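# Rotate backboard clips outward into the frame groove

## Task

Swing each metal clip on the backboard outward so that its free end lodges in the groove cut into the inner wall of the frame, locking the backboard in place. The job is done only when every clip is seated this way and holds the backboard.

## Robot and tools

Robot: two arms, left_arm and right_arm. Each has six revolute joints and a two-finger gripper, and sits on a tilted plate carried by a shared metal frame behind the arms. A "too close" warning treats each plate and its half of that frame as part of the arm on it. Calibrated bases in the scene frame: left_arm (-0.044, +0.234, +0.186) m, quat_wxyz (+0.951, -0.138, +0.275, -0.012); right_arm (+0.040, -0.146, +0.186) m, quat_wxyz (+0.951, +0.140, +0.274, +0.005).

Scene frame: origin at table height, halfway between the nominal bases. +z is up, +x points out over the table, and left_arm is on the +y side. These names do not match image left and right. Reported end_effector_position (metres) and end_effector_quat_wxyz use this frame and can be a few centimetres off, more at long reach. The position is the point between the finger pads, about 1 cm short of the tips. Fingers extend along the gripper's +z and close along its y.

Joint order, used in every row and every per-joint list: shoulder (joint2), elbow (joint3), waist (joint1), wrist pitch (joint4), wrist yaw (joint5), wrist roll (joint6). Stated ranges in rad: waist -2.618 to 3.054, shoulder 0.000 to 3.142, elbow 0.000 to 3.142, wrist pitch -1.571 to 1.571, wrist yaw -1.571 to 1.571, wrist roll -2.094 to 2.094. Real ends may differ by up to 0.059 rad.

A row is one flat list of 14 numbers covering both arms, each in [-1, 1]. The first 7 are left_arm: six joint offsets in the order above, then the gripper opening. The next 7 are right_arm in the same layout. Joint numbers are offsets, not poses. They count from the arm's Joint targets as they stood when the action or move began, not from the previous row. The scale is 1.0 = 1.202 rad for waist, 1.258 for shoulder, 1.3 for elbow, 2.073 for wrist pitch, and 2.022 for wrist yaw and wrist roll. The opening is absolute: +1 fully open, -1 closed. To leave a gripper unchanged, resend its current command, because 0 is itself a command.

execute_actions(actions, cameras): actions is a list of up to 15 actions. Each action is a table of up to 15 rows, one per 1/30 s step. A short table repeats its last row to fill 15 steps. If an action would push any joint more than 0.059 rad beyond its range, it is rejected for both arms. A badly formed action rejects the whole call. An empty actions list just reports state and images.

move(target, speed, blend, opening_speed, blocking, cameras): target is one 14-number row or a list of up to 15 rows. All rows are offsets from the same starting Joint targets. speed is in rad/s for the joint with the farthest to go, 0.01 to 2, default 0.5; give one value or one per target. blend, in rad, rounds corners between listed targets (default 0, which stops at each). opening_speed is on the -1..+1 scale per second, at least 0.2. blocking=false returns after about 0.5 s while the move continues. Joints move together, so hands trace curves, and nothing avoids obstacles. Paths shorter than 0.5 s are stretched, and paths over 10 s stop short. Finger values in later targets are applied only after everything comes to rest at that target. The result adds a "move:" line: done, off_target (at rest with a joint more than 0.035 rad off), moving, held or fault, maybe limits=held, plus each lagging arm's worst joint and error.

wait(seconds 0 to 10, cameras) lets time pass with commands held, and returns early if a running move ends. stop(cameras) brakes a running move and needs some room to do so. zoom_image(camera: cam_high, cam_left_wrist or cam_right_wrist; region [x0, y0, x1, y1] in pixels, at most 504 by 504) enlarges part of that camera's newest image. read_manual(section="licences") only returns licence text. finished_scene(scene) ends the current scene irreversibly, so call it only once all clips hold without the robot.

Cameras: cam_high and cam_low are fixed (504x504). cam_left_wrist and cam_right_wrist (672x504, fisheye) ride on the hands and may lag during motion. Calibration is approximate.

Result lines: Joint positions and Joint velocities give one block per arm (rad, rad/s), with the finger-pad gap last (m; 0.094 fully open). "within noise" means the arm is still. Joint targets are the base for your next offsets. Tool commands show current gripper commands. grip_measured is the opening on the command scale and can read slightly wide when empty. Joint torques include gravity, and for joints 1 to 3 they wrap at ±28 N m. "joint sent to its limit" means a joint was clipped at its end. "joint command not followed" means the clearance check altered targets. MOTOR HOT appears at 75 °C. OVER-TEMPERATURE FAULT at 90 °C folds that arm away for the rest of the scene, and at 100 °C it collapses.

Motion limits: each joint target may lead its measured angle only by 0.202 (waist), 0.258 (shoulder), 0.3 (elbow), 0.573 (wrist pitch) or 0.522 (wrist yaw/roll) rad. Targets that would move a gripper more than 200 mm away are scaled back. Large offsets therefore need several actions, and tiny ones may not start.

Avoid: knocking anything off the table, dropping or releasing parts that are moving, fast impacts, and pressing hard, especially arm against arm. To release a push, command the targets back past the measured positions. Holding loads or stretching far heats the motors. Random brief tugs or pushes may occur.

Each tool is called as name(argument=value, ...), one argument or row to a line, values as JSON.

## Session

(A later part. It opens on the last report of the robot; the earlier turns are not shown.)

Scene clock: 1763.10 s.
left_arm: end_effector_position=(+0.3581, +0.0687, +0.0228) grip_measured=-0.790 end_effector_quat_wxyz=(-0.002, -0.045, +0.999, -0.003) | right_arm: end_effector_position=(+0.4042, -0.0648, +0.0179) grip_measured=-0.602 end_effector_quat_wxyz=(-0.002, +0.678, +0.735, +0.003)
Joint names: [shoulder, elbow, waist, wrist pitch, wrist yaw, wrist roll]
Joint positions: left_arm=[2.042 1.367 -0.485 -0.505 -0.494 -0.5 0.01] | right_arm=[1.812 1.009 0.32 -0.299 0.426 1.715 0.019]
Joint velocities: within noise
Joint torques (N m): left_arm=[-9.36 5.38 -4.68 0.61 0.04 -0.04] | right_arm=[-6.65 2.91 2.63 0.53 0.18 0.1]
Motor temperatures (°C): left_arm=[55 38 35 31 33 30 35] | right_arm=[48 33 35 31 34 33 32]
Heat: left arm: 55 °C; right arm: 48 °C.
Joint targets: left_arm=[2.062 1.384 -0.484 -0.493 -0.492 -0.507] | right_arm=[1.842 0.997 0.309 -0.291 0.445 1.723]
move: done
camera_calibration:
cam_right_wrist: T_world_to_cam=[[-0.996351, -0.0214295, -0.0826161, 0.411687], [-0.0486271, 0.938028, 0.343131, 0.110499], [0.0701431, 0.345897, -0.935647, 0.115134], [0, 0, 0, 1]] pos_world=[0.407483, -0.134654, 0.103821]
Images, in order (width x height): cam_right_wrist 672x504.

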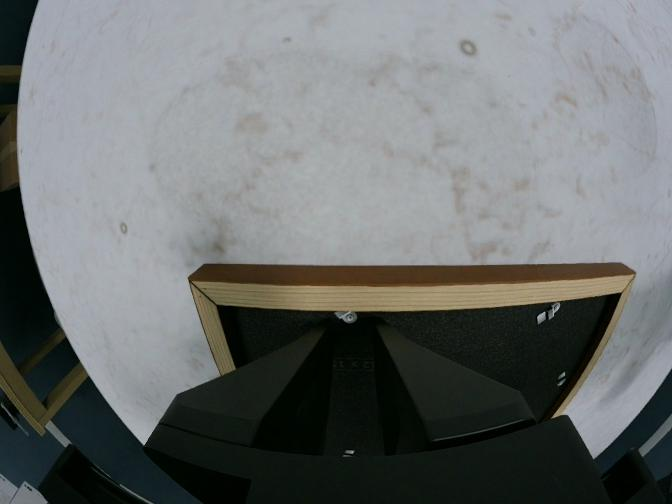

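move(
  target=[0,0,0,0,0,0,-1, -0.001,0,-0.006,0,0.005,0,-0.6],
  speed=0.05,
  cameras=["cam_right_wrist"],
)

zoom_image(
  camera="cam_right_wrist",
  region=[270, 240, 430, 360],
)

Scene clock: 1774.10 s.
left_arm: end_effector_position=(+0.3581, +0.0687, +0.0228) grip_measured=-0.790 end_effector_quat_wxyz=(-0.002, -0.045, +0.999, -0.003) | right_arm: end_effector_position=(+0.4044, -0.0659, +0.0178) grip_measured=-0.602 end_effector_quat_wxyz=(+0.000, +0.679, +0.734, +0.001)
Joint names: [shoulder, elbow, waist, wrist pitch, wrist yaw, wrist roll]
Joint positions: left_arm=[2.042 1.367 -0.485 -0.505 -0.494 -0.5 0.01] | right_arm=[1.812 1.009 0.319 -0.299 0.431 1.716 0.019]
Joint velocities: within noise
Joint torques (N m): left_arm=[-9.39 5.35 -4.67 0.61 0.04 -0.05] | right_arm=[-6.78 2.96 1.98 0.53 0.24 0.1]
Motor temperatures (°C): left_arm=[55 38 35 31 33 30 35] | right_arm=[47 33 34 31 34 33 32]
Heat: left arm: 55 °C; right arm: 47 °C.
Joint targets: left_arm=[2.062 1.384 -0.484 -0.493 -0.492 -0.507] | right_arm=[1.841 0.997 0.302 -0.291 0.455 1.723]
move: done
camera_calibration:
cam_right_wrist: T_world_to_cam=[[-0.996305, -0.0208282, -0.0833221, 0.411885], [-0.0479569, 0.939734, 0.338527, 0.11149], [0.0712497, 0.341272, -0.93726, 0.114671], [0, 0, 0, 1]] pos_world=[0.407539, -0.135326, 0.104053]
Images, in order (width x height): cam_right_wrist 672x504.

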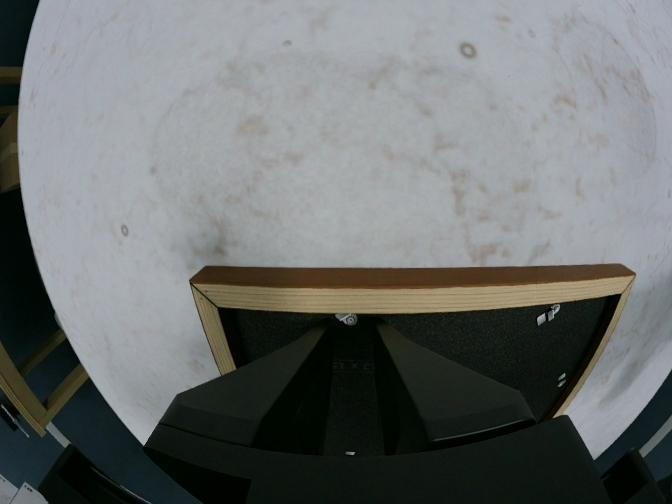

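Scaled by 3.150 from the camera's 672x504 image, which has a finer 960x720 frame.

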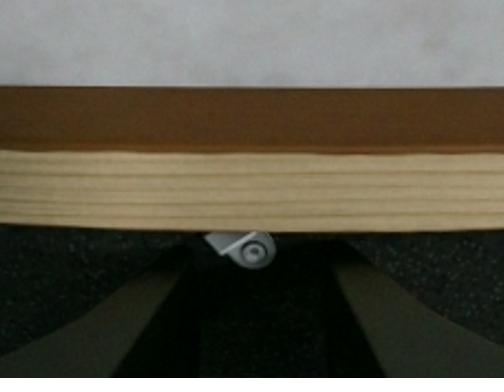

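move(
  target=[0,0,0,0,0,0,-1, -0.002,0,-0.005,0,0.003,0,-0.6],
  speed=0.05,
  cameras=[],
)

Scene clock: 1778.97 s.
left_arm: end_effector_position=(+0.3581, +0.0687, +0.0228) grip_measured=-0.790 end_effector_quat_wxyz=(-0.002, -0.045, +0.999, -0.003) | right_arm: end_effector_position=(+0.4044, -0.0664, +0.0177) grip_measured=-0.602 end_effector_quat_wxyz=(+0.000, +0.679, +0.734, +0.001)
Joint names: [shoulder, elbow, waist, wrist pitch, wrist yaw, wrist roll]
Joint positions: left_arm=[2.042 1.367 -0.485 -0.505 -0.494 -0.5 0.01] | right_arm=[1.812 1.009 0.318 -0.299 0.431 1.716 0.019]
Joint velocities: within noise
Joint torques (N m): left_arm=[-9.39 5.35 -4.66 0.61 0.05 -0.05] | right_arm=[-7.15 2.93 1.78 0.53 0.3 0.08]
Motor temperatures (°C): left_arm=[55 38 35 31 33 30 35] | right_arm=[47 33 34 31 34 33 32]
Heat: left arm: 55 °C; right arm: 47 °C.
Joint targets: left_arm=[2.062 1.384 -0.484 -0.493 -0.492 -0.507] | right_arm=[1.839 0.997 0.296 -0.291 0.462 1.723]
move: done
No camera images: "cameras" was empty.

move(
  target=[0,0,0,0,0,0,-1, 0,0,0,0,0,0,-0.85],
  opening_speed=0.2,
  cameras=["cam_right_wrist"],
)

zoom_image(
  camera="cam_right_wrist",
  region=[270, 240, 430, 360],
)

Scene clock: 1786.47 s.
left_arm: end_effector_position=(+0.3581, +0.0687, +0.0228) grip_measured=-0.790 end_effector_quat_wxyz=(-0.002, -0.045, +0.999, -0.003) | right_arm: end_effector_position=(+0.4063, -0.0676, +0.0176) grip_measured=-0.847 end_effector_quat_wxyz=(+0.005, +0.681, +0.733, +0.001)
Joint names: [shoulder, elbow, waist, wrist pitch, wrist yaw, wrist roll]
Joint positions: left_arm=[2.042 1.367 -0.485 -0.505 -0.494 -0.5 0.01] | right_arm=[1.812 1.009 0.317 -0.292 0.439 1.716 0.007]
Joint velocities: within noise
Joint torques (N m): left_arm=[-9.33 5.34 -4.67 0.61 0.05 -0.04] | right_arm=[-7.05 2.91 1.57 0.47 0.25 0.07]
Motor temperatures (°C): left_arm=[55 38 35 31 33 30 35] | right_arm=[47 33 34 31 34 33 32]
Heat: left arm: 55 °C; right arm: 47 °C.
Joint targets: left_arm=[2.062 1.384 -0.484 -0.493 -0.492 -0.507] | right_arm=[1.839 0.997 0.296 -0.291 0.461 1.723]
move: done
camera_calibration:
cam_right_wrist: T_world_to_cam=[[-0.995758, -0.0166547, -0.0904877, 0.41391], [-0.0458594, 0.942449, 0.33119, 0.112797], [0.0797642, 0.333935, -0.939215, 0.110983], [0, 0, 0, 1]] pos_world=[0.408475, -0.136473, 0.104333]
Images, in order (width x height): cam_right_wrist 672x504.

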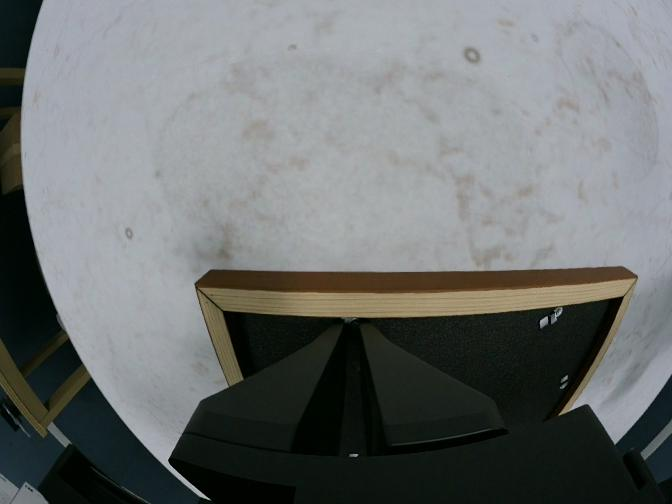

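Scaled by 3.150 from the camera's 672x504 image, which has a finer 960x720 frame.

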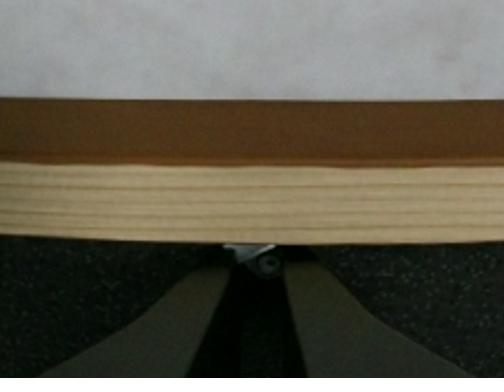

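move(
  target=[0,0,0,0,0,0,-1, 0,0,0,0,0,0,-0.95],
  opening_speed=0.2,
  cameras=["cam_right_wrist"],
)

zoom_image(
  camera="cam_right_wrist",
  region=[270, 240, 430, 360],
)

zoom_image(
  camera="cam_left_wrist",
  region=[580, 180, 660, 260],
)

Scene clock: 1798.13 s.
left_arm: end_effector_position=(+0.3581, +0.0687, +0.0228) grip_measured=-0.790 end_effector_quat_wxyz=(-0.002, -0.045, +0.999, -0.003) | right_arm: end_effector_position=(+0.4047, -0.0671, +0.0176) grip_measured=-0.947 end_effector_quat_wxyz=(+0.002, +0.680, +0.733, +0.000)
Joint names: [shoulder, elbow, waist, wrist pitch, wrist yaw, wrist roll]
Joint positions: left_arm=[2.042 1.367 -0.485 -0.505 -0.494 -0.5 0.01] | right_arm=[1.812 1.009 0.317 -0.298 0.434 1.716 0.002]
Joint velocities: within noise
Joint torques (N m): left_arm=[-9.37 5.37 -4.68 0.61 0.05 -0.05] | right_arm=[-7.06 3.04 1.92 0.55 0.24 0.08]
Motor temperatures (°C): left_arm=[55 38 35 31 33 30 35] | right_arm=[47 33 34 31 34 33 32]
Heat: left arm: 55 °C; right arm: 47 °C.
Joint targets: left_arm=[2.062 1.384 -0.484 -0.493 -0.492 -0.507] | right_arm=[1.839 0.997 0.296 -0.291 0.461 1.723]
move: done
camera_calibration:
cam_right_wrist: T_world_to_cam=[[-0.996279, -0.0185547, -0.0841644, 0.412337], [-0.0457919, 0.941267, 0.334542, 0.112104], [0.0730139, 0.337152, -0.938615, 0.113873], [0, 0, 0, 1]] pos_world=[0.407622, -0.136262, 0.104084]
Images, in order (width x height): cam_right_wrist 672x504.

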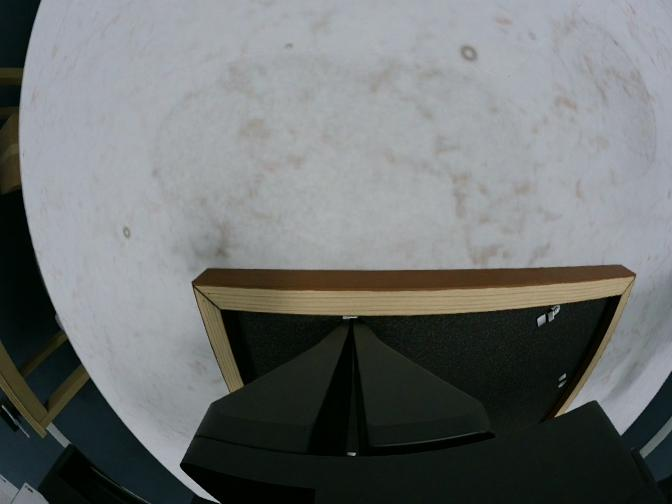

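Scaled by 3.150 from the camera's 672x504 image, which has a finer 960x720 frame.

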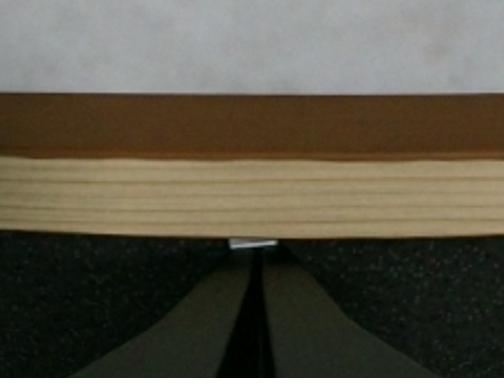

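This scene's latest camera images include none from cam_left_wrist. They are from: cam_right_wrist. cam_left_wrist's image comes with the result of a call that names it in "cameras".

move(
  target=[
    [0,0,0,0,0,0,-1, 0,0,0,0,0,0,-0.6],
    [0,0,0,0,0,0,-1, -0.07,0,0,0,0,0,-0.6],
  ],
  opening_speed=0.5,
  speed=0.2,
  cameras=["cam_right_wrist","cam_left_wrist"],
)

zoom_image(
  camera="cam_right_wrist",
  region=[270, 240, 430, 360],
)

zoom_image(
  camera="cam_left_wrist",
  region=[580, 180, 660, 260],
)

Scene clock: 1811.70 s.
left_arm: end_effector_position=(+0.3580, +0.0684, +0.0228) grip_measured=-0.790 end_effector_quat_wxyz=(-0.003, -0.045, +0.999, -0.004) | right_arm: end_effector_position=(+0.4177, -0.0766, +0.0281) grip_measured=-0.601 end_effector_quat_wxyz=(+0.020, +0.690, +0.723, +0.011)
Joint names: [shoulder, elbow, waist, wrist pitch, wrist yaw, wrist roll]
Joint positions: left_arm=[2.042 1.367 -0.485 -0.505 -0.493 -0.5 0.01] | right_arm=[1.769 1.009 0.306 -0.294 0.447 1.716 0.019]
Joint velocities: within noise
Joint torques (N m): left_arm=[-9.36 5.38 -4.67 0.61 0.03 -0.05] | right_arm=[-11.29 3.19 2.48 0.54 0.15 0.09]
Motor temperatures (°C): left_arm=[55 38 35 31 33 30 35] | right_arm=[47 33 34 31 34 33 32]
Heat: left arm: 55 °C; right arm: 47 °C.
Joint targets: left_arm=[2.062 1.384 -0.484 -0.493 -0.493 -0.507] | right_arm=[1.751 0.997 0.296 -0.291 0.461 1.723]
move: done
camera_calibration:
cam_left_wrist: T_world_to_cam=[[0.0392157, -0.997501, -0.058764, 0.0630875], [-0.939328, -0.0568569, 0.338276, 0.367455], [-0.340772, 0.041933, -0.93921, 0.236792], [0, 0, 0, 1]] pos_world=[0.423379, 0.0738928, 0.101804]
cam_right_wrist: T_world_to_cam=[[-0.992043, 0.0092662, -0.125559, 0.427487], [-0.03225, 0.945311, 0.324572, 0.112948], [0.1217, 0.326038, -0.93749, 0.104798], [0, 0, 0, 1]] pos_world=[0.414974, -0.144901, 0.115262]
Images, in order (width x height): cam_left_wrist 672x504, cam_right_wrist 672x504.

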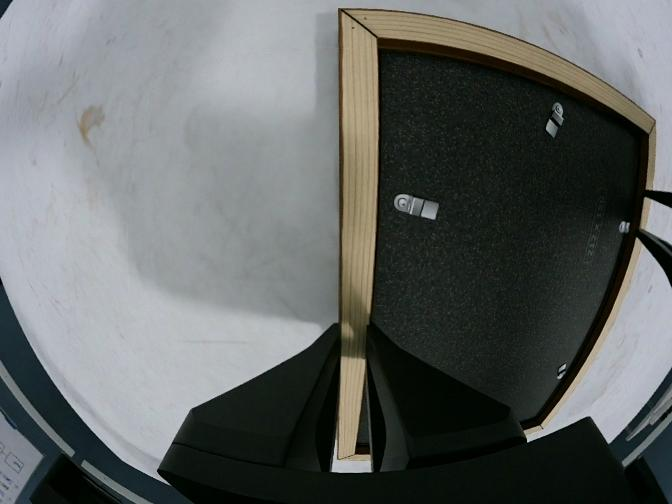

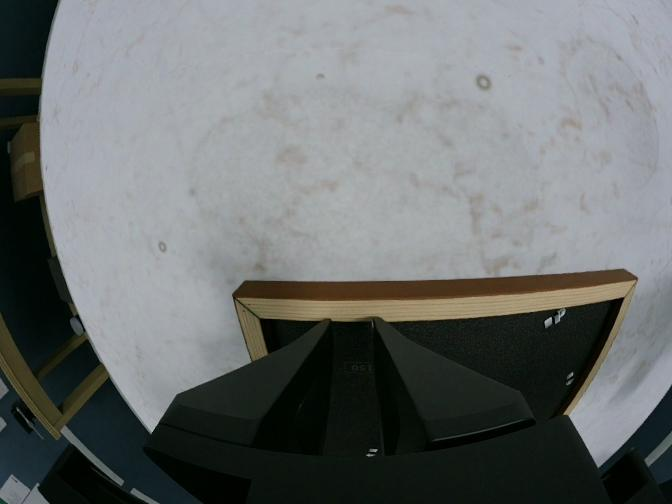

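Scaled by 3.150 from the camera's 672x504 image, which has a finer 960x720 frame.

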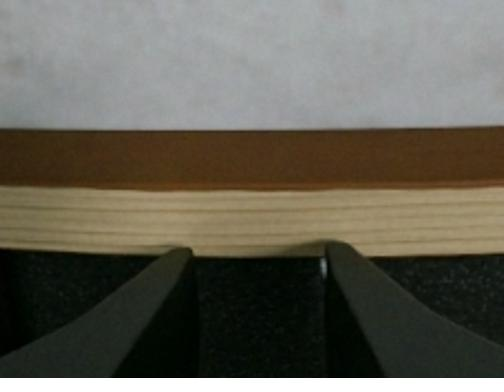

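Scaled by 6.300 from the camera's 672x504 image, which has a finer 960x720 frame.

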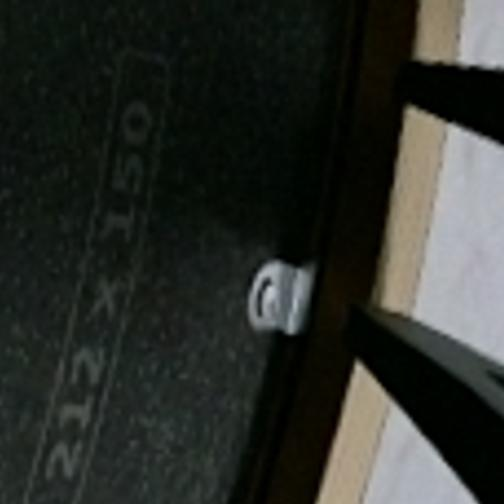

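zoom_image(
  camera="cam_right_wrist",
  region=[510, 290, 630, 400],
)

zoom_image(
  camera="cam_left_wrist",
  region=[380, 80, 660, 400],
)

Scaled by 4.200 from the camera's 672x504 image, which has a finer 960x720 frame.

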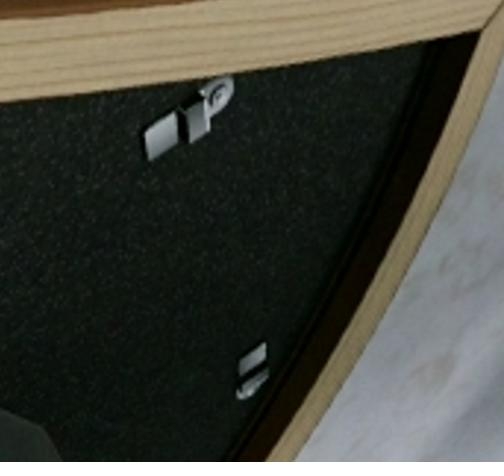

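Scaled by 1.575 from the camera's 672x504 image, which has a finer 960x720 frame.

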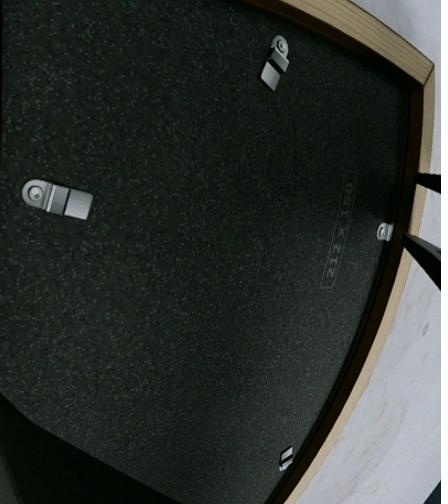

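move(
  target=[
    [0,0,0,0,0,0,-1, -0.0723,-0.036,0.028,-0.019,0,0,-0.6],
    [0,0,0,0,0,0,-1, -0.1248,-0.3434,0.1148,0.096,0.0119,0.047,-0.6],
  ],
  speed=0.4,
  blend=0.05,
  cameras=["cam_right_wrist","cam_left_wrist"],
)

zoom_image(
  camera="cam_right_wrist",
  region=[270, 240, 430, 360],
)

zoom_image(
  camera="cam_left_wrist",
  region=[580, 180, 660, 260],
)

Scene clock: 1922.90 s.
left_arm: end_effector_position=(+0.3580, +0.0683, +0.0228) grip_measured=-0.790 end_effector_quat_wxyz=(-0.003, -0.045, +0.999, -0.004) | right_arm: end_effector_position=(+0.2948, -0.0713, +0.0321) grip_measured=-0.601 end_effector_quat_wxyz=(-0.004, +0.675, +0.738, -0.003)
Joint names: [shoulder, elbow, waist, wrist pitch, wrist yaw, wrist roll]
Joint positions: left_arm=[2.042 1.367 -0.485 -0.505 -0.492 -0.5 0.01] | right_arm=[1.613 0.558 0.419 -0.102 0.472 1.81 0.019]
Joint velocities: within noise
Joint torques (N m): left_arm=[-9.39 5.38 -4.67 0.61 0.04 -0.05] | right_arm=[-8.39 2.4 3.75 0.55 0.11 0.09]
Motor temperatures (°C): left_arm=[56 38 35 31 33 30 35] | right_arm=[54 33 34 31 34 33 32]
Heat: left arm: 56 °C; right arm: 54 °C.
Joint targets: left_arm=[2.062 1.384 -0.484 -0.493 -0.492 -0.507] | right_arm=[1.594 0.550 0.434 -0.092 0.486 1.818]
move: done; blend cut to 0.0455 rad at target 1
camera_calibration:
cam_left_wrist: T_world_to_cam=[[0.0392073, -0.997522, -0.0584209, 0.063023], [-0.939276, -0.056739, 0.338438, 0.367396], [-0.340914, 0.0416041, -0.939173, 0.236859], [0, 0, 0, 1]] pos_world=[0.423364, 0.0738581, 0.101793]
cam_right_wrist: T_world_to_cam=[[-0.996852, -0.0319848, -0.0725487, 0.302861], [-0.0547217, 0.939692, 0.337615, 0.108578], [0.0573749, 0.340522, -0.938484, 0.141771], [0, 0, 0, 1]] pos_world=[0.299715, -0.140619, 0.118364]
Images, in order (width x height): cam_left_wrist 672x504, cam_right_wrist 672x504.

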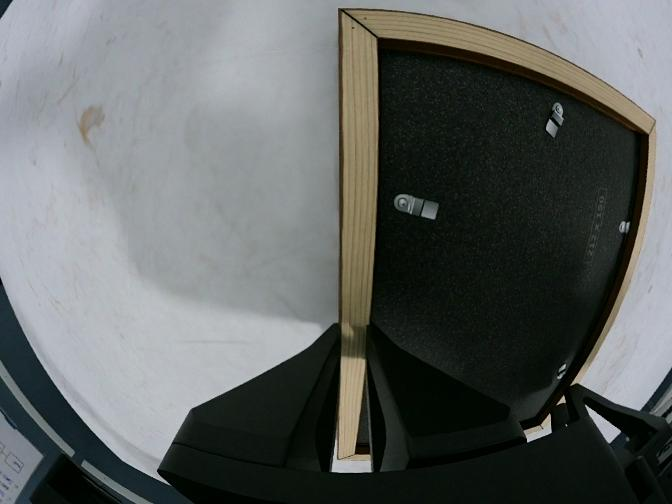

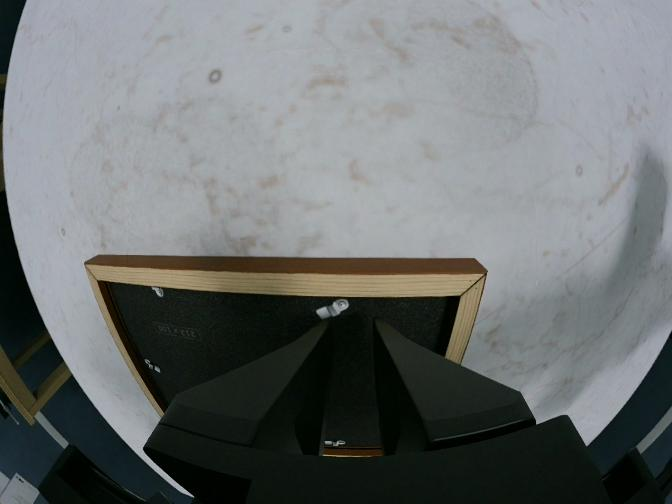

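Scaled by 3.150 from the camera's 672x504 image, which has a finer 960x720 frame.

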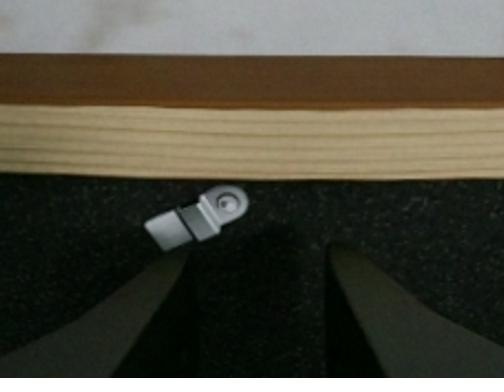

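Scaled by 6.300 from the camera's 672x504 image, which has a finer 960x720 frame.

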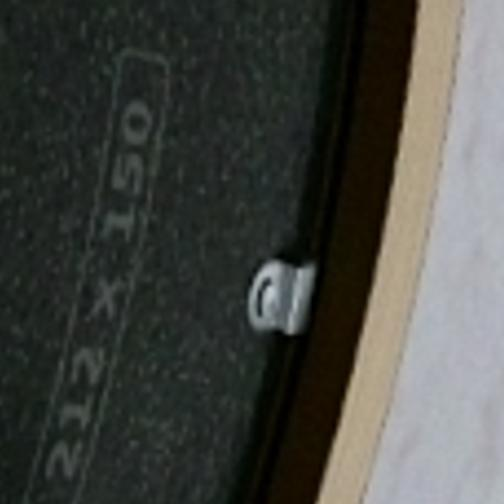

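move(
  target=[
    [0,0,0,0,0,0,-1, 0.0652,0.0654,0.0424,-0.028,0.0099,0.0099,-1],
    [0,0,0,0,0,0,-1, 0.0652,0.0654,0.025,-0.0169,0.001,0.0099,-1],
    [0,0,0,0,0,0,-1, 0.1176,0.0654,0.0003,0.0227,-0.0054,0.0099,-1],
  ],
  speed=[0.3,0.1,0.1],
  cameras=["cam_right_wrist","cam_left_wrist"],
)

zoom_image(
  camera="cam_right_wrist",
  region=[270, 240, 430, 360],
)

Scene clock: 1977.23 s.
left_arm: end_effector_position=(+0.3580, +0.0683, +0.0228) grip_measured=-0.790 end_effector_quat_wxyz=(-0.003, -0.045, +0.999, -0.004) | right_arm: end_effector_position=(+0.3084, -0.0512, +0.0200) grip_measured=-0.989 end_effector_quat_wxyz=(-0.002, +0.676, +0.737, +0.007)
Joint names: [shoulder, elbow, waist, wrist pitch, wrist yaw, wrist roll]
Joint positions: left_arm=[2.042 1.367 -0.485 -0.505 -0.492 -0.5 0.01] | right_arm=[1.721 0.627 0.445 -0.054 0.477 1.83 0.001]
Joint velocities: within noise
Joint torques (N m): left_arm=[-9.36 5.38 -4.7 0.61 0.03 -0.05] | right_arm=[-5.12 3.34 2.15 0.53 -0.06 0.07]
Motor temperatures (°C): left_arm=[56 38 35 31 33 30 35] | right_arm=[50 33 34 31 34 33 32]
Heat: left arm: 56 °C; right arm: 50 °C.
Joint targets: left_arm=[2.062 1.384 -0.484 -0.493 -0.492 -0.507] | right_arm=[1.741 0.635 0.435 -0.045 0.475 1.838]
move: done
camera_calibration:
cam_left_wrist: T_world_to_cam=[[0.0392073, -0.997522, -0.0584209, 0.063023], [-0.939276, -0.056739, 0.338438, 0.367396], [-0.340914, 0.0416041, -0.939173, 0.236859], [0, 0, 0, 1]] pos_world=[0.423364, 0.0738581, 0.101793]
cam_right_wrist: T_world_to_cam=[[-0.995665, -0.028114, -0.0886576, 0.316256], [-0.0573796, 0.935876, 0.347626, 0.0948735], [0.0731994, 0.351206, -0.933432, 0.118341], [0, 0, 0, 1]] pos_world=[0.311666, -0.121461, 0.105522]
Images, in order (width x height): cam_left_wrist 672x504, cam_right_wrist 672x504.

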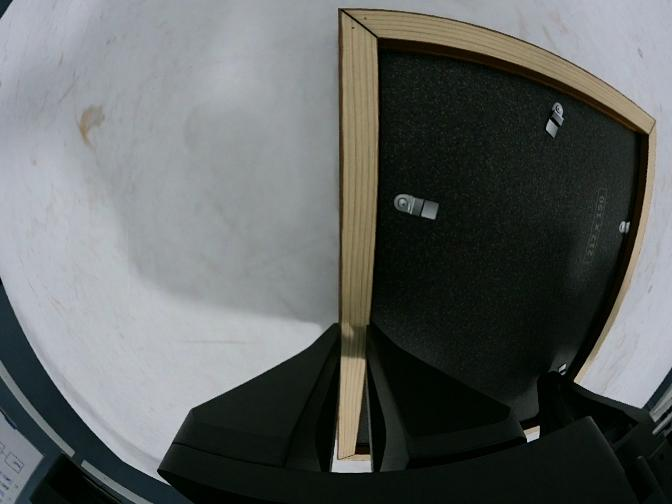

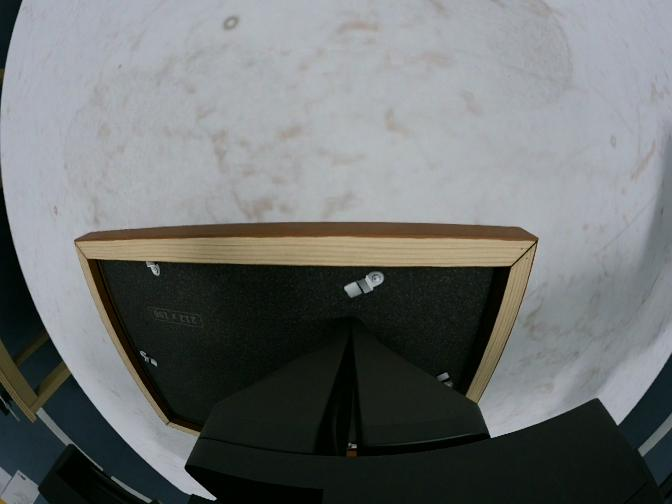

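Scaled by 3.150 from the camera's 672x504 image, which has a finer 960x720 frame.

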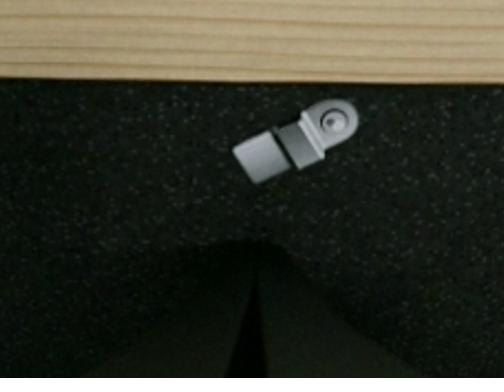

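move(
  target=[
    [0,0,0,0,0,0,-1, 0.0079,0,-0.0017,0.0043,0,0,-1],
    [0,0,0,0,0,0,-1, -0.0246,-0.0185,-0.0008,0.0043,-0.004,-0.0084,-1],
    [0,0,0,0,0,0,-1, -0.0429,-0.0323,-0.0241,0.0058,-0.0074,-0.0213,-1],
  ],
  speed=[0.1,0.1,0.05],
  cameras=["cam_right_wrist"],
)

zoom_image(
  camera="cam_right_wrist",
  region=[270, 240, 430, 360],
)

Scene clock: 2003.93 s.
left_arm: end_effector_position=(+0.3580, +0.0683, +0.0228) grip_measured=-0.790 end_effector_quat_wxyz=(-0.003, -0.045, +0.999, -0.004) | right_arm: end_effector_position=(+0.3050, -0.0596, +0.0181) grip_measured=-0.989 end_effector_quat_wxyz=(-0.005, +0.676, +0.737, +0.004)
Joint names: [shoulder, elbow, waist, wrist pitch, wrist yaw, wrist roll]
Joint positions: left_arm=[2.042 1.367 -0.485 -0.505 -0.492 -0.5 0.01] | right_arm=[1.705 0.605 0.416 -0.042 0.462 1.804 0.001]
Joint velocities: within noise
Joint torques (N m): left_arm=[-9.36 5.35 -4.7 0.61 0.04 -0.05] | right_arm=[-8.87 1.65 1.99 0.53 0 -0.1]
Motor temperatures (°C): left_arm=[56 38 35 31 33 30 35] | right_arm=[46 33 34 31 34 33 32]
Heat: left arm: 56 °C; right arm: 46 °C.
Joint targets: left_arm=[2.062 1.384 -0.484 -0.493 -0.492 -0.507] | right_arm=[1.687 0.593 0.406 -0.033 0.459 1.795]
move: done
camera_calibration:
cam_right_wrist: T_world_to_cam=[[-0.996316, -0.0276718, -0.0811753, 0.31257], [-0.0543723, 0.935788, 0.348345, 0.102291], [0.0663236, 0.351475, -0.933845, 0.12187], [0, 0, 0, 1]] pos_world=[0.308897, -0.129908, 0.103548]
Images, in order (width x height): cam_right_wrist 672x504.

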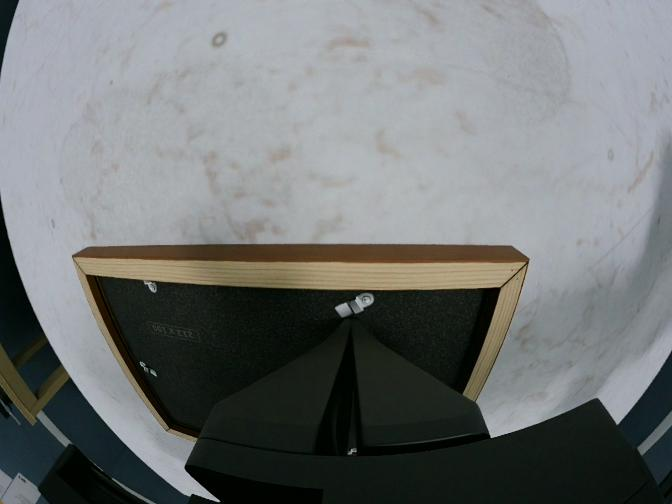

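Scaled by 3.150 from the camera's 672x504 image, which has a finer 960x720 frame.

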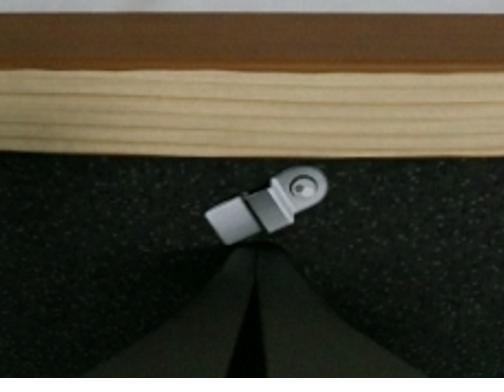

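move(
  target=[0,0,0,0,0,0,-1, -0.0183,-0.01,-0.0211,0.0005,-0.0025,-0.0129,-1],
  speed=0.03,
  cameras=["cam_right_wrist"],
)

zoom_image(
  camera="cam_right_wrist",
  region=[270, 240, 430, 360],
)

Scene clock: 2015.73 s.
left_arm: end_effector_position=(+0.3580, +0.0683, +0.0228) grip_measured=-0.790 end_effector_quat_wxyz=(-0.003, -0.045, +0.999, -0.004) | right_arm: end_effector_position=(+0.3081, -0.0664, +0.0194) grip_measured=-0.989 end_effector_quat_wxyz=(-0.002, +0.677, +0.736, +0.008)
Joint names: [shoulder, elbow, waist, wrist pitch, wrist yaw, wrist roll]
Joint positions: left_arm=[2.042 1.367 -0.485 -0.505 -0.492 -0.5 0.01] | right_arm=[1.68 0.593 0.392 -0.034 0.453 1.778 0.001]
Joint velocities: within noise
Joint torques (N m): left_arm=[-9.37 5.37 -4.68 0.62 0.03 -0.05] | right_arm=[-8.47 1.69 1.81 0.49 0.03 -0.13]
Motor temperatures (°C): left_arm=[56 38 35 31 33 30 35] | right_arm=[46 33 34 31 34 33 32]
Heat: left arm: 56 °C; right arm: 46 °C.
Joint targets: left_arm=[2.062 1.384 -0.484 -0.493 -0.492 -0.507] | right_arm=[1.664 0.580 0.380 -0.032 0.454 1.769]
move: done
camera_calibration:
cam_right_wrist: T_world_to_cam=[[-0.995554, -0.0250902, -0.0907909, 0.315751], [-0.0554377, 0.935327, 0.349414, 0.108675], [0.0761523, 0.352893, -0.932559, 0.122364], [0, 0, 0, 1]] pos_world=[0.311053, -0.136906, 0.104806]
Images, in order (width x height): cam_right_wrist 672x504.

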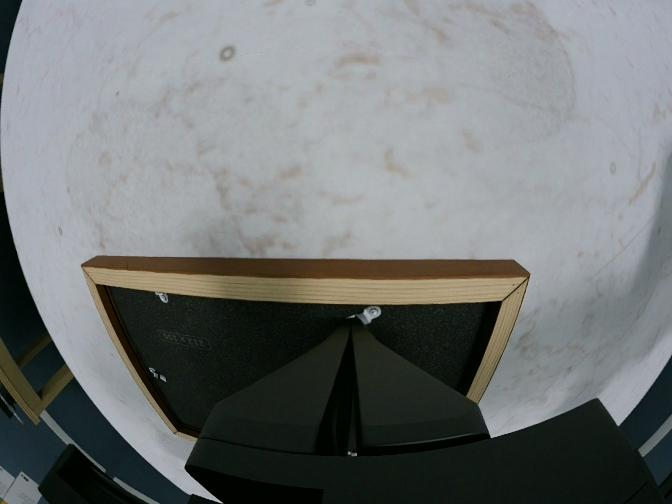

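Scaled by 3.150 from the camera's 672x504 image, which has a finer 960x720 frame.

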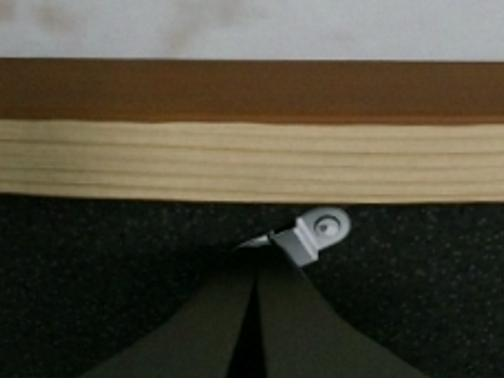

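move(
  target=[
    [0,0,0,0,0,0,-1, -0.0215,0.0473,0.067,-0.0555,0.0213,0,-1],
    [0,0,0,0,0,0,-1, -0.0215,0.0473,0.067,-0.0555,0.0213,-0.7468,-1],
    [0,0,0,0,0,0,-1, 0.0048,0.0473,0.0499,-0.0444,0.0124,-0.7468,-1],
    [0,0,0,0,0,0,-1, 0.0572,0.0473,0.0265,-0.0075,0.0064,-0.7611,-1],
  ],
  speed=[0.2,0.8,0.1,0.1],
  cameras=["cam_right_wrist"],
)

zoom_image(
  camera="cam_right_wrist",
  region=[270, 240, 430, 360],
)

Scene clock: 2108.47 s.
left_arm: end_effector_position=(+0.3580, +0.0683, +0.0228) grip_measured=-0.790 end_effector_quat_wxyz=(-0.003, -0.045, +0.999, -0.004) | right_arm: end_effector_position=(+0.3103, -0.0580, +0.0183) grip_measured=-0.989 end_effector_quat_wxyz=(+0.000, -0.044, +0.999, +0.001)
Joint names: [shoulder, elbow, waist, wrist pitch, wrist yaw, wrist roll]
Joint positions: left_arm=[2.042 1.367 -0.485 -0.505 -0.492 -0.5 0.01] | right_arm=[1.717 0.632 0.422 -0.063 0.474 0.239 0.001]
Joint velocities: within noise
Joint torques (N m): left_arm=[-9.36 5.38 -4.66 0.62 0.03 -0.04] | right_arm=[-5.29 3.59 2.18 0.62 -0.06 -0.11]
Motor temperatures (°C): left_arm=[56 38 35 31 33 30 35] | right_arm=[48 32 33 31 34 33 33]
Heat: left arm: 56 °C; right arm: 48 °C.
Joint targets: left_arm=[2.062 1.384 -0.484 -0.493 -0.492 -0.507] | right_arm=[1.737 0.642 0.412 -0.047 0.468 0.230]
move: done
camera_calibration:
cam_right_wrist: T_world_to_cam=[[0.0308106, -0.995941, -0.0845681, -0.0568281], [-0.939856, -0.057663, 0.336669, 0.318351], [-0.340179, 0.0691088, -0.937818, 0.231042], [0, 0, 0, 1]] pos_world=[0.37955, -0.0542074, 0.10469]
Images, in order (width x height): cam_right_wrist 672x504.

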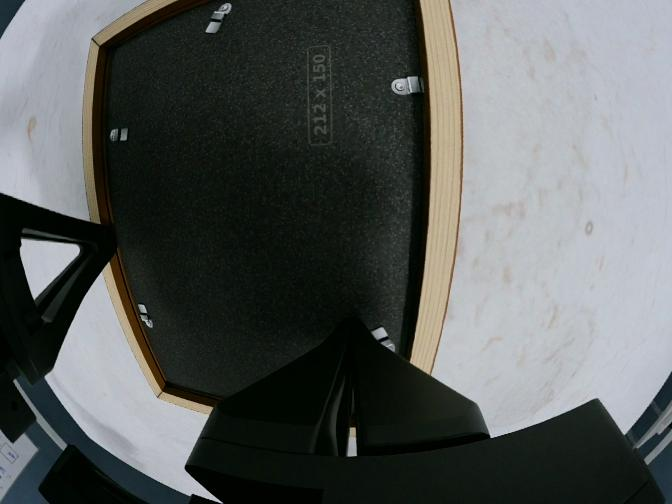

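Scaled by 3.150 from the camera's 672x504 image, which has a finer 960x720 frame.

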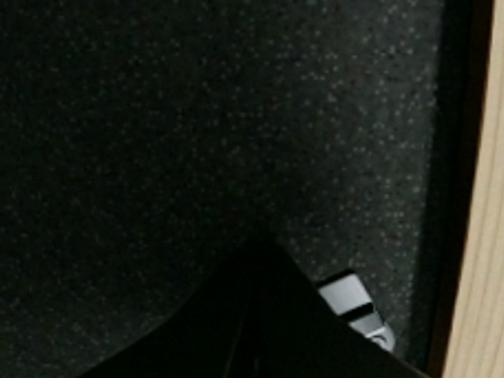

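move(
  target=[
    [0,0,0,0,0,0,-1, -0.0302,-0.0185,0,0,-0.002,0,-1],
    [0,0,0,0,0,0,-1, -0.0479,-0.0306,-0.0248,0.002,-0.0075,-0.0149,-1],
  ],
  speed=[0.1,0.04],
  cameras=["cam_right_wrist"],
)

zoom_image(
  camera="cam_right_wrist",
  region=[290, 260, 450, 380],
)

Scene clock: 2124.50 s.
left_arm: end_effector_position=(+0.3580, +0.0683, +0.0228) grip_measured=-0.790 end_effector_quat_wxyz=(-0.003, -0.045, +0.999, -0.004) | right_arm: end_effector_position=(+0.3086, -0.0653, +0.0181) grip_measured=-0.989 end_effector_quat_wxyz=(-0.002, -0.045, +0.999, +0.005)
Joint names: [shoulder, elbow, waist, wrist pitch, wrist yaw, wrist roll]
Joint positions: left_arm=[2.042 1.367 -0.485 -0.505 -0.492 -0.5 0.01] | right_arm=[1.695 0.613 0.393 -0.056 0.455 0.209 0.001]
Joint velocities: within noise
Joint torques (N m): left_arm=[-9.39 5.35 -4.68 0.61 0.03 -0.05] | right_arm=[-8.81 1.76 1.92 0.56 0.02 -0.11]
Motor temperatures (°C): left_arm=[56 38 35 31 33 30 35] | right_arm=[46 32 33 31 34 33 33]
Heat: left arm: 56 °C; right arm: 46 °C.
Joint targets: left_arm=[2.062 1.384 -0.484 -0.493 -0.492 -0.507] | right_arm=[1.676 0.602 0.383 -0.043 0.452 0.200]
move: done
camera_calibration:
cam_right_wrist: T_world_to_cam=[[0.0323507, -0.995302, -0.0912509, -0.0644424], [-0.938084, -0.0617417, 0.340862, 0.315543], [-0.344895, 0.0745739, -0.935674, 0.232544], [0, 0, 0, 1]] pos_world=[0.378293, -0.0619993, 0.104149]
Images, in order (width x height): cam_right_wrist 672x504.

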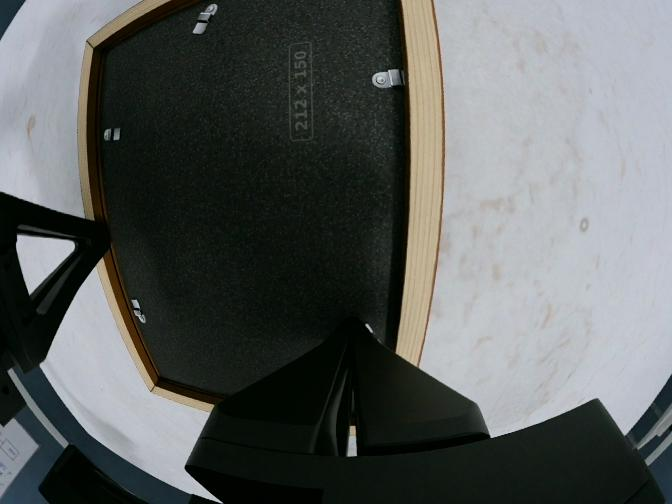

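Scaled by 3.150 from the camera's 672x504 image, which has a finer 960x720 frame.

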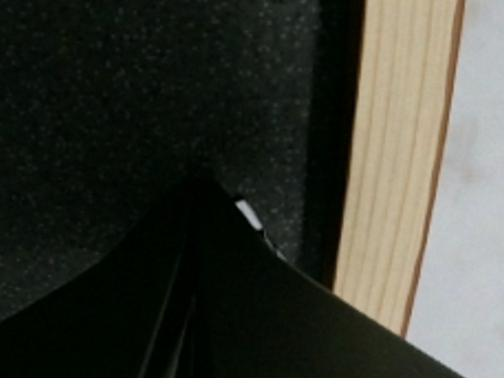

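move(
  target=[0,0,0,0,0,0,-1, -0.017,-0.0119,-0.0255,0.0021,-0.0015,-0.0148,-1],
  speed=0.03,
  cameras=["cam_right_wrist","cam_left_wrist"],
)

zoom_image(
  camera="cam_right_wrist",
  region=[290, 260, 450, 380],
)

zoom_image(
  camera="cam_left_wrist",
  region=[500, 300, 620, 420],
)

Scene clock: 2133.30 s.
left_arm: end_effector_position=(+0.3579, +0.0682, +0.0228) grip_measured=-0.790 end_effector_quat_wxyz=(-0.003, -0.045, +0.999, -0.004) | right_arm: end_effector_position=(+0.3105, -0.0701, +0.0194) grip_measured=-0.989 end_effector_quat_wxyz=(+0.001, -0.044, +0.999, +0.014)
Joint names: [shoulder, elbow, waist, wrist pitch, wrist yaw, wrist roll]
Joint positions: left_arm=[2.042 1.367 -0.485 -0.505 -0.491 -0.5 0.01] | right_arm=[1.668 0.599 0.366 -0.046 0.426 0.18 0.001]
Joint velocities: within noise
Joint torques (N m): left_arm=[-9.37 5.35 -4.7 0.61 0.03 -0.04] | right_arm=[-8.39 1.63 1.58 0.53 0.2 -0.2]
Motor temperatures (°C): left_arm=[56 38 35 31 33 30 35] | right_arm=[46 32 33 31 34 33 33]
Heat: left arm: 56 °C; right arm: 46 °C.
Joint targets: left_arm=[2.062 1.384 -0.484 -0.493 -0.492 -0.507] | right_arm=[1.655 0.587 0.352 -0.039 0.449 0.170]
move: done
camera_calibration:
cam_left_wrist: T_world_to_cam=[[0.0391906, -0.997562, -0.0577347, 0.0628938], [-0.939173, -0.0565029, 0.338763, 0.367277], [-0.3412, 0.0409466, -0.939099, 0.236992], [0, 0, 0, 1]] pos_world=[0.423334, 0.0737887, 0.10177]
cam_right_wrist: T_world_to_cam=[[0.0298979, -0.993447, -0.110316, -0.0678977], [-0.939919, -0.065493, 0.335056, 0.317035], [-0.340085, 0.0936711, -0.935718, 0.234566], [0, 0, 0, 1]] pos_world=[0.37979, -0.0686611, 0.105772]
Images, in order (width x height): cam_left_wrist 672x504, cam_right_wrist 672x504.

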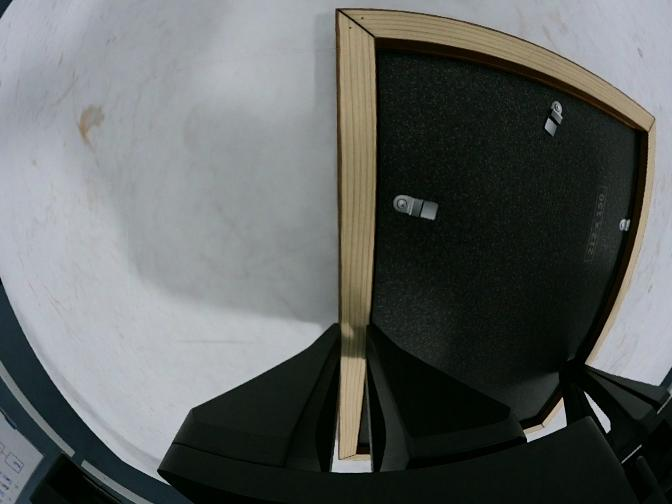

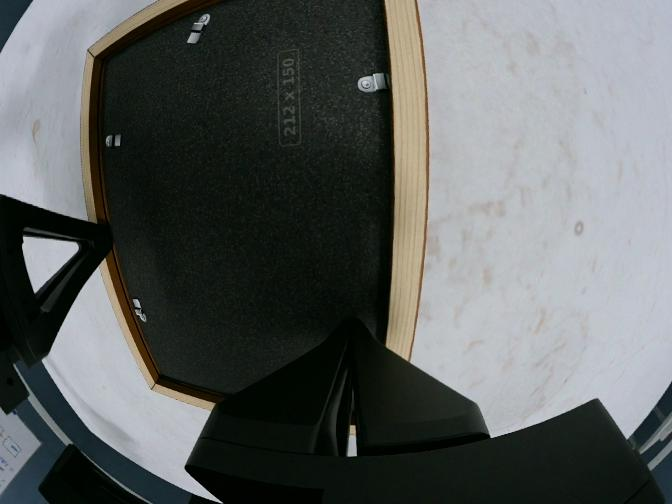

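Scaled by 3.150 from the camera's 672x504 image, which has a finer 960x720 frame.

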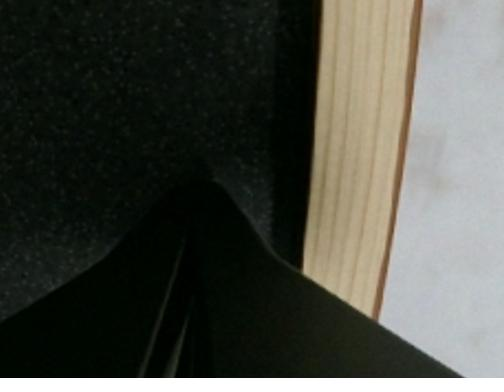

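Scaled by 4.200 from the camera's 672x504 image, which has a finer 960x720 frame.

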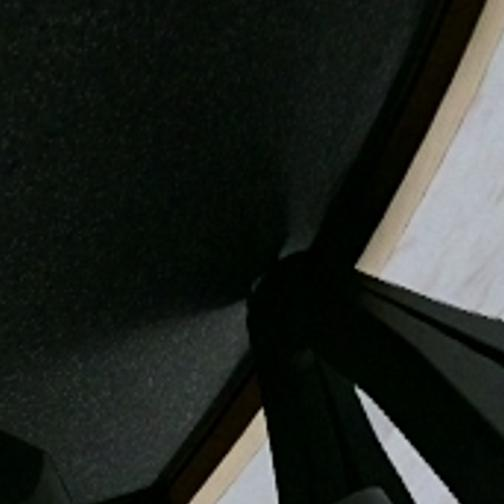

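move(
  target=[0,0,0,0,0,0,-1, -0.05,0,0.04,-0.02,0,0,-1],
  speed=0.2,
  cameras=["cam_right_wrist","cam_left_wrist"],
)

zoom_image(
  camera="cam_right_wrist",
  region=[290, 260, 450, 380],
)

zoom_image(
  camera="cam_left_wrist",
  region=[500, 300, 620, 420],
)

Scene clock: 2145.77 s.
left_arm: end_effector_position=(+0.3579, +0.0682, +0.0228) grip_measured=-0.790 end_effector_quat_wxyz=(-0.003, -0.045, +0.999, -0.004) | right_arm: end_effector_position=(+0.3227, -0.0696, +0.0327) grip_measured=-0.989 end_effector_quat_wxyz=(+0.024, -0.042, +0.999, +0.016)
Joint names: [shoulder, elbow, waist, wrist pitch, wrist yaw, wrist roll]
Joint positions: left_arm=[2.042 1.367 -0.485 -0.505 -0.491 -0.5 0.01] | right_arm=[1.609 0.599 0.384 -0.061 0.441 0.178 0.001]
Joint velocities: within noise
Joint torques (N m): left_arm=[-9.37 5.37 -4.67 0.61 0.02 -0.05] | right_arm=[-8.58 2.22 3.69 0.42 0.05 -0.11]
Motor temperatures (°C): left_arm=[56 38 35 31 33 30 35] | right_arm=[47 32 33 31 34 33 33]
Heat: left arm: 56 °C; right arm: 47 °C.
Joint targets: left_arm=[2.062 1.384 -0.484 -0.493 -0.492 -0.507] | right_arm=[1.592 0.587 0.400 -0.080 0.449 0.170]
move: done
camera_calibration:
cam_left_wrist: T_world_to_cam=[[0.0391906, -0.997562, -0.0577347, 0.0628938], [-0.939173, -0.0565029, 0.338763, 0.367277], [-0.3412, 0.0409466, -0.939099, 0.236992], [0, 0, 0, 1]] pos_world=[0.423334, 0.0737887, 0.10177]
cam_right_wrist: T_world_to_cam=[[0.0313891, -0.992947, -0.11433, -0.0666465], [-0.954747, -0.063634, 0.290532, 0.330413], [-0.295758, 0.100037, -0.95001, 0.237764], [0, 0, 0, 1]] pos_world=[0.387873, -0.0689362, 0.122263]
Images, in order (width x height): cam_left_wrist 672x504, cam_right_wrist 672x504.

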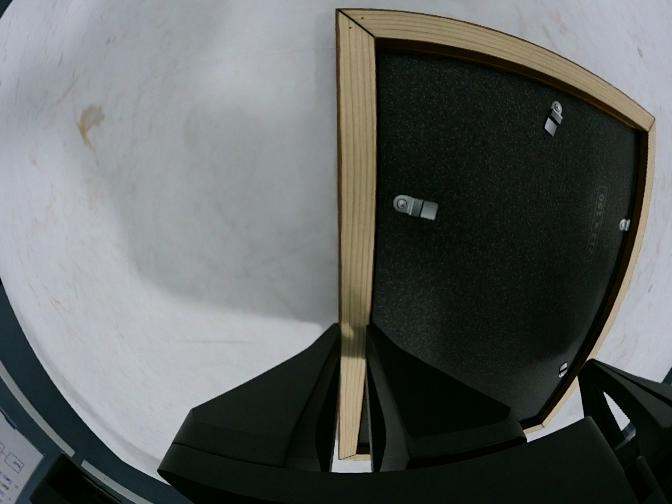

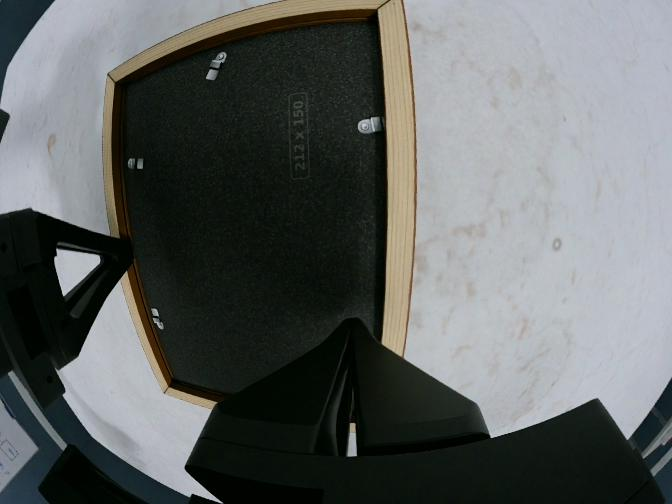

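Scaled by 3.150 from the camera's 672x504 image, which has a finer 960x720 frame.

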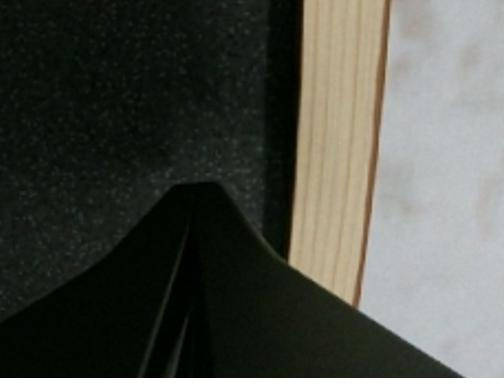

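Scaled by 4.200 from the camera's 672x504 image, which has a finer 960x720 frame.

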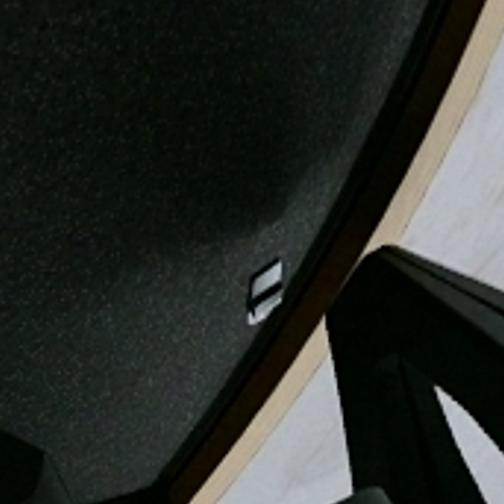

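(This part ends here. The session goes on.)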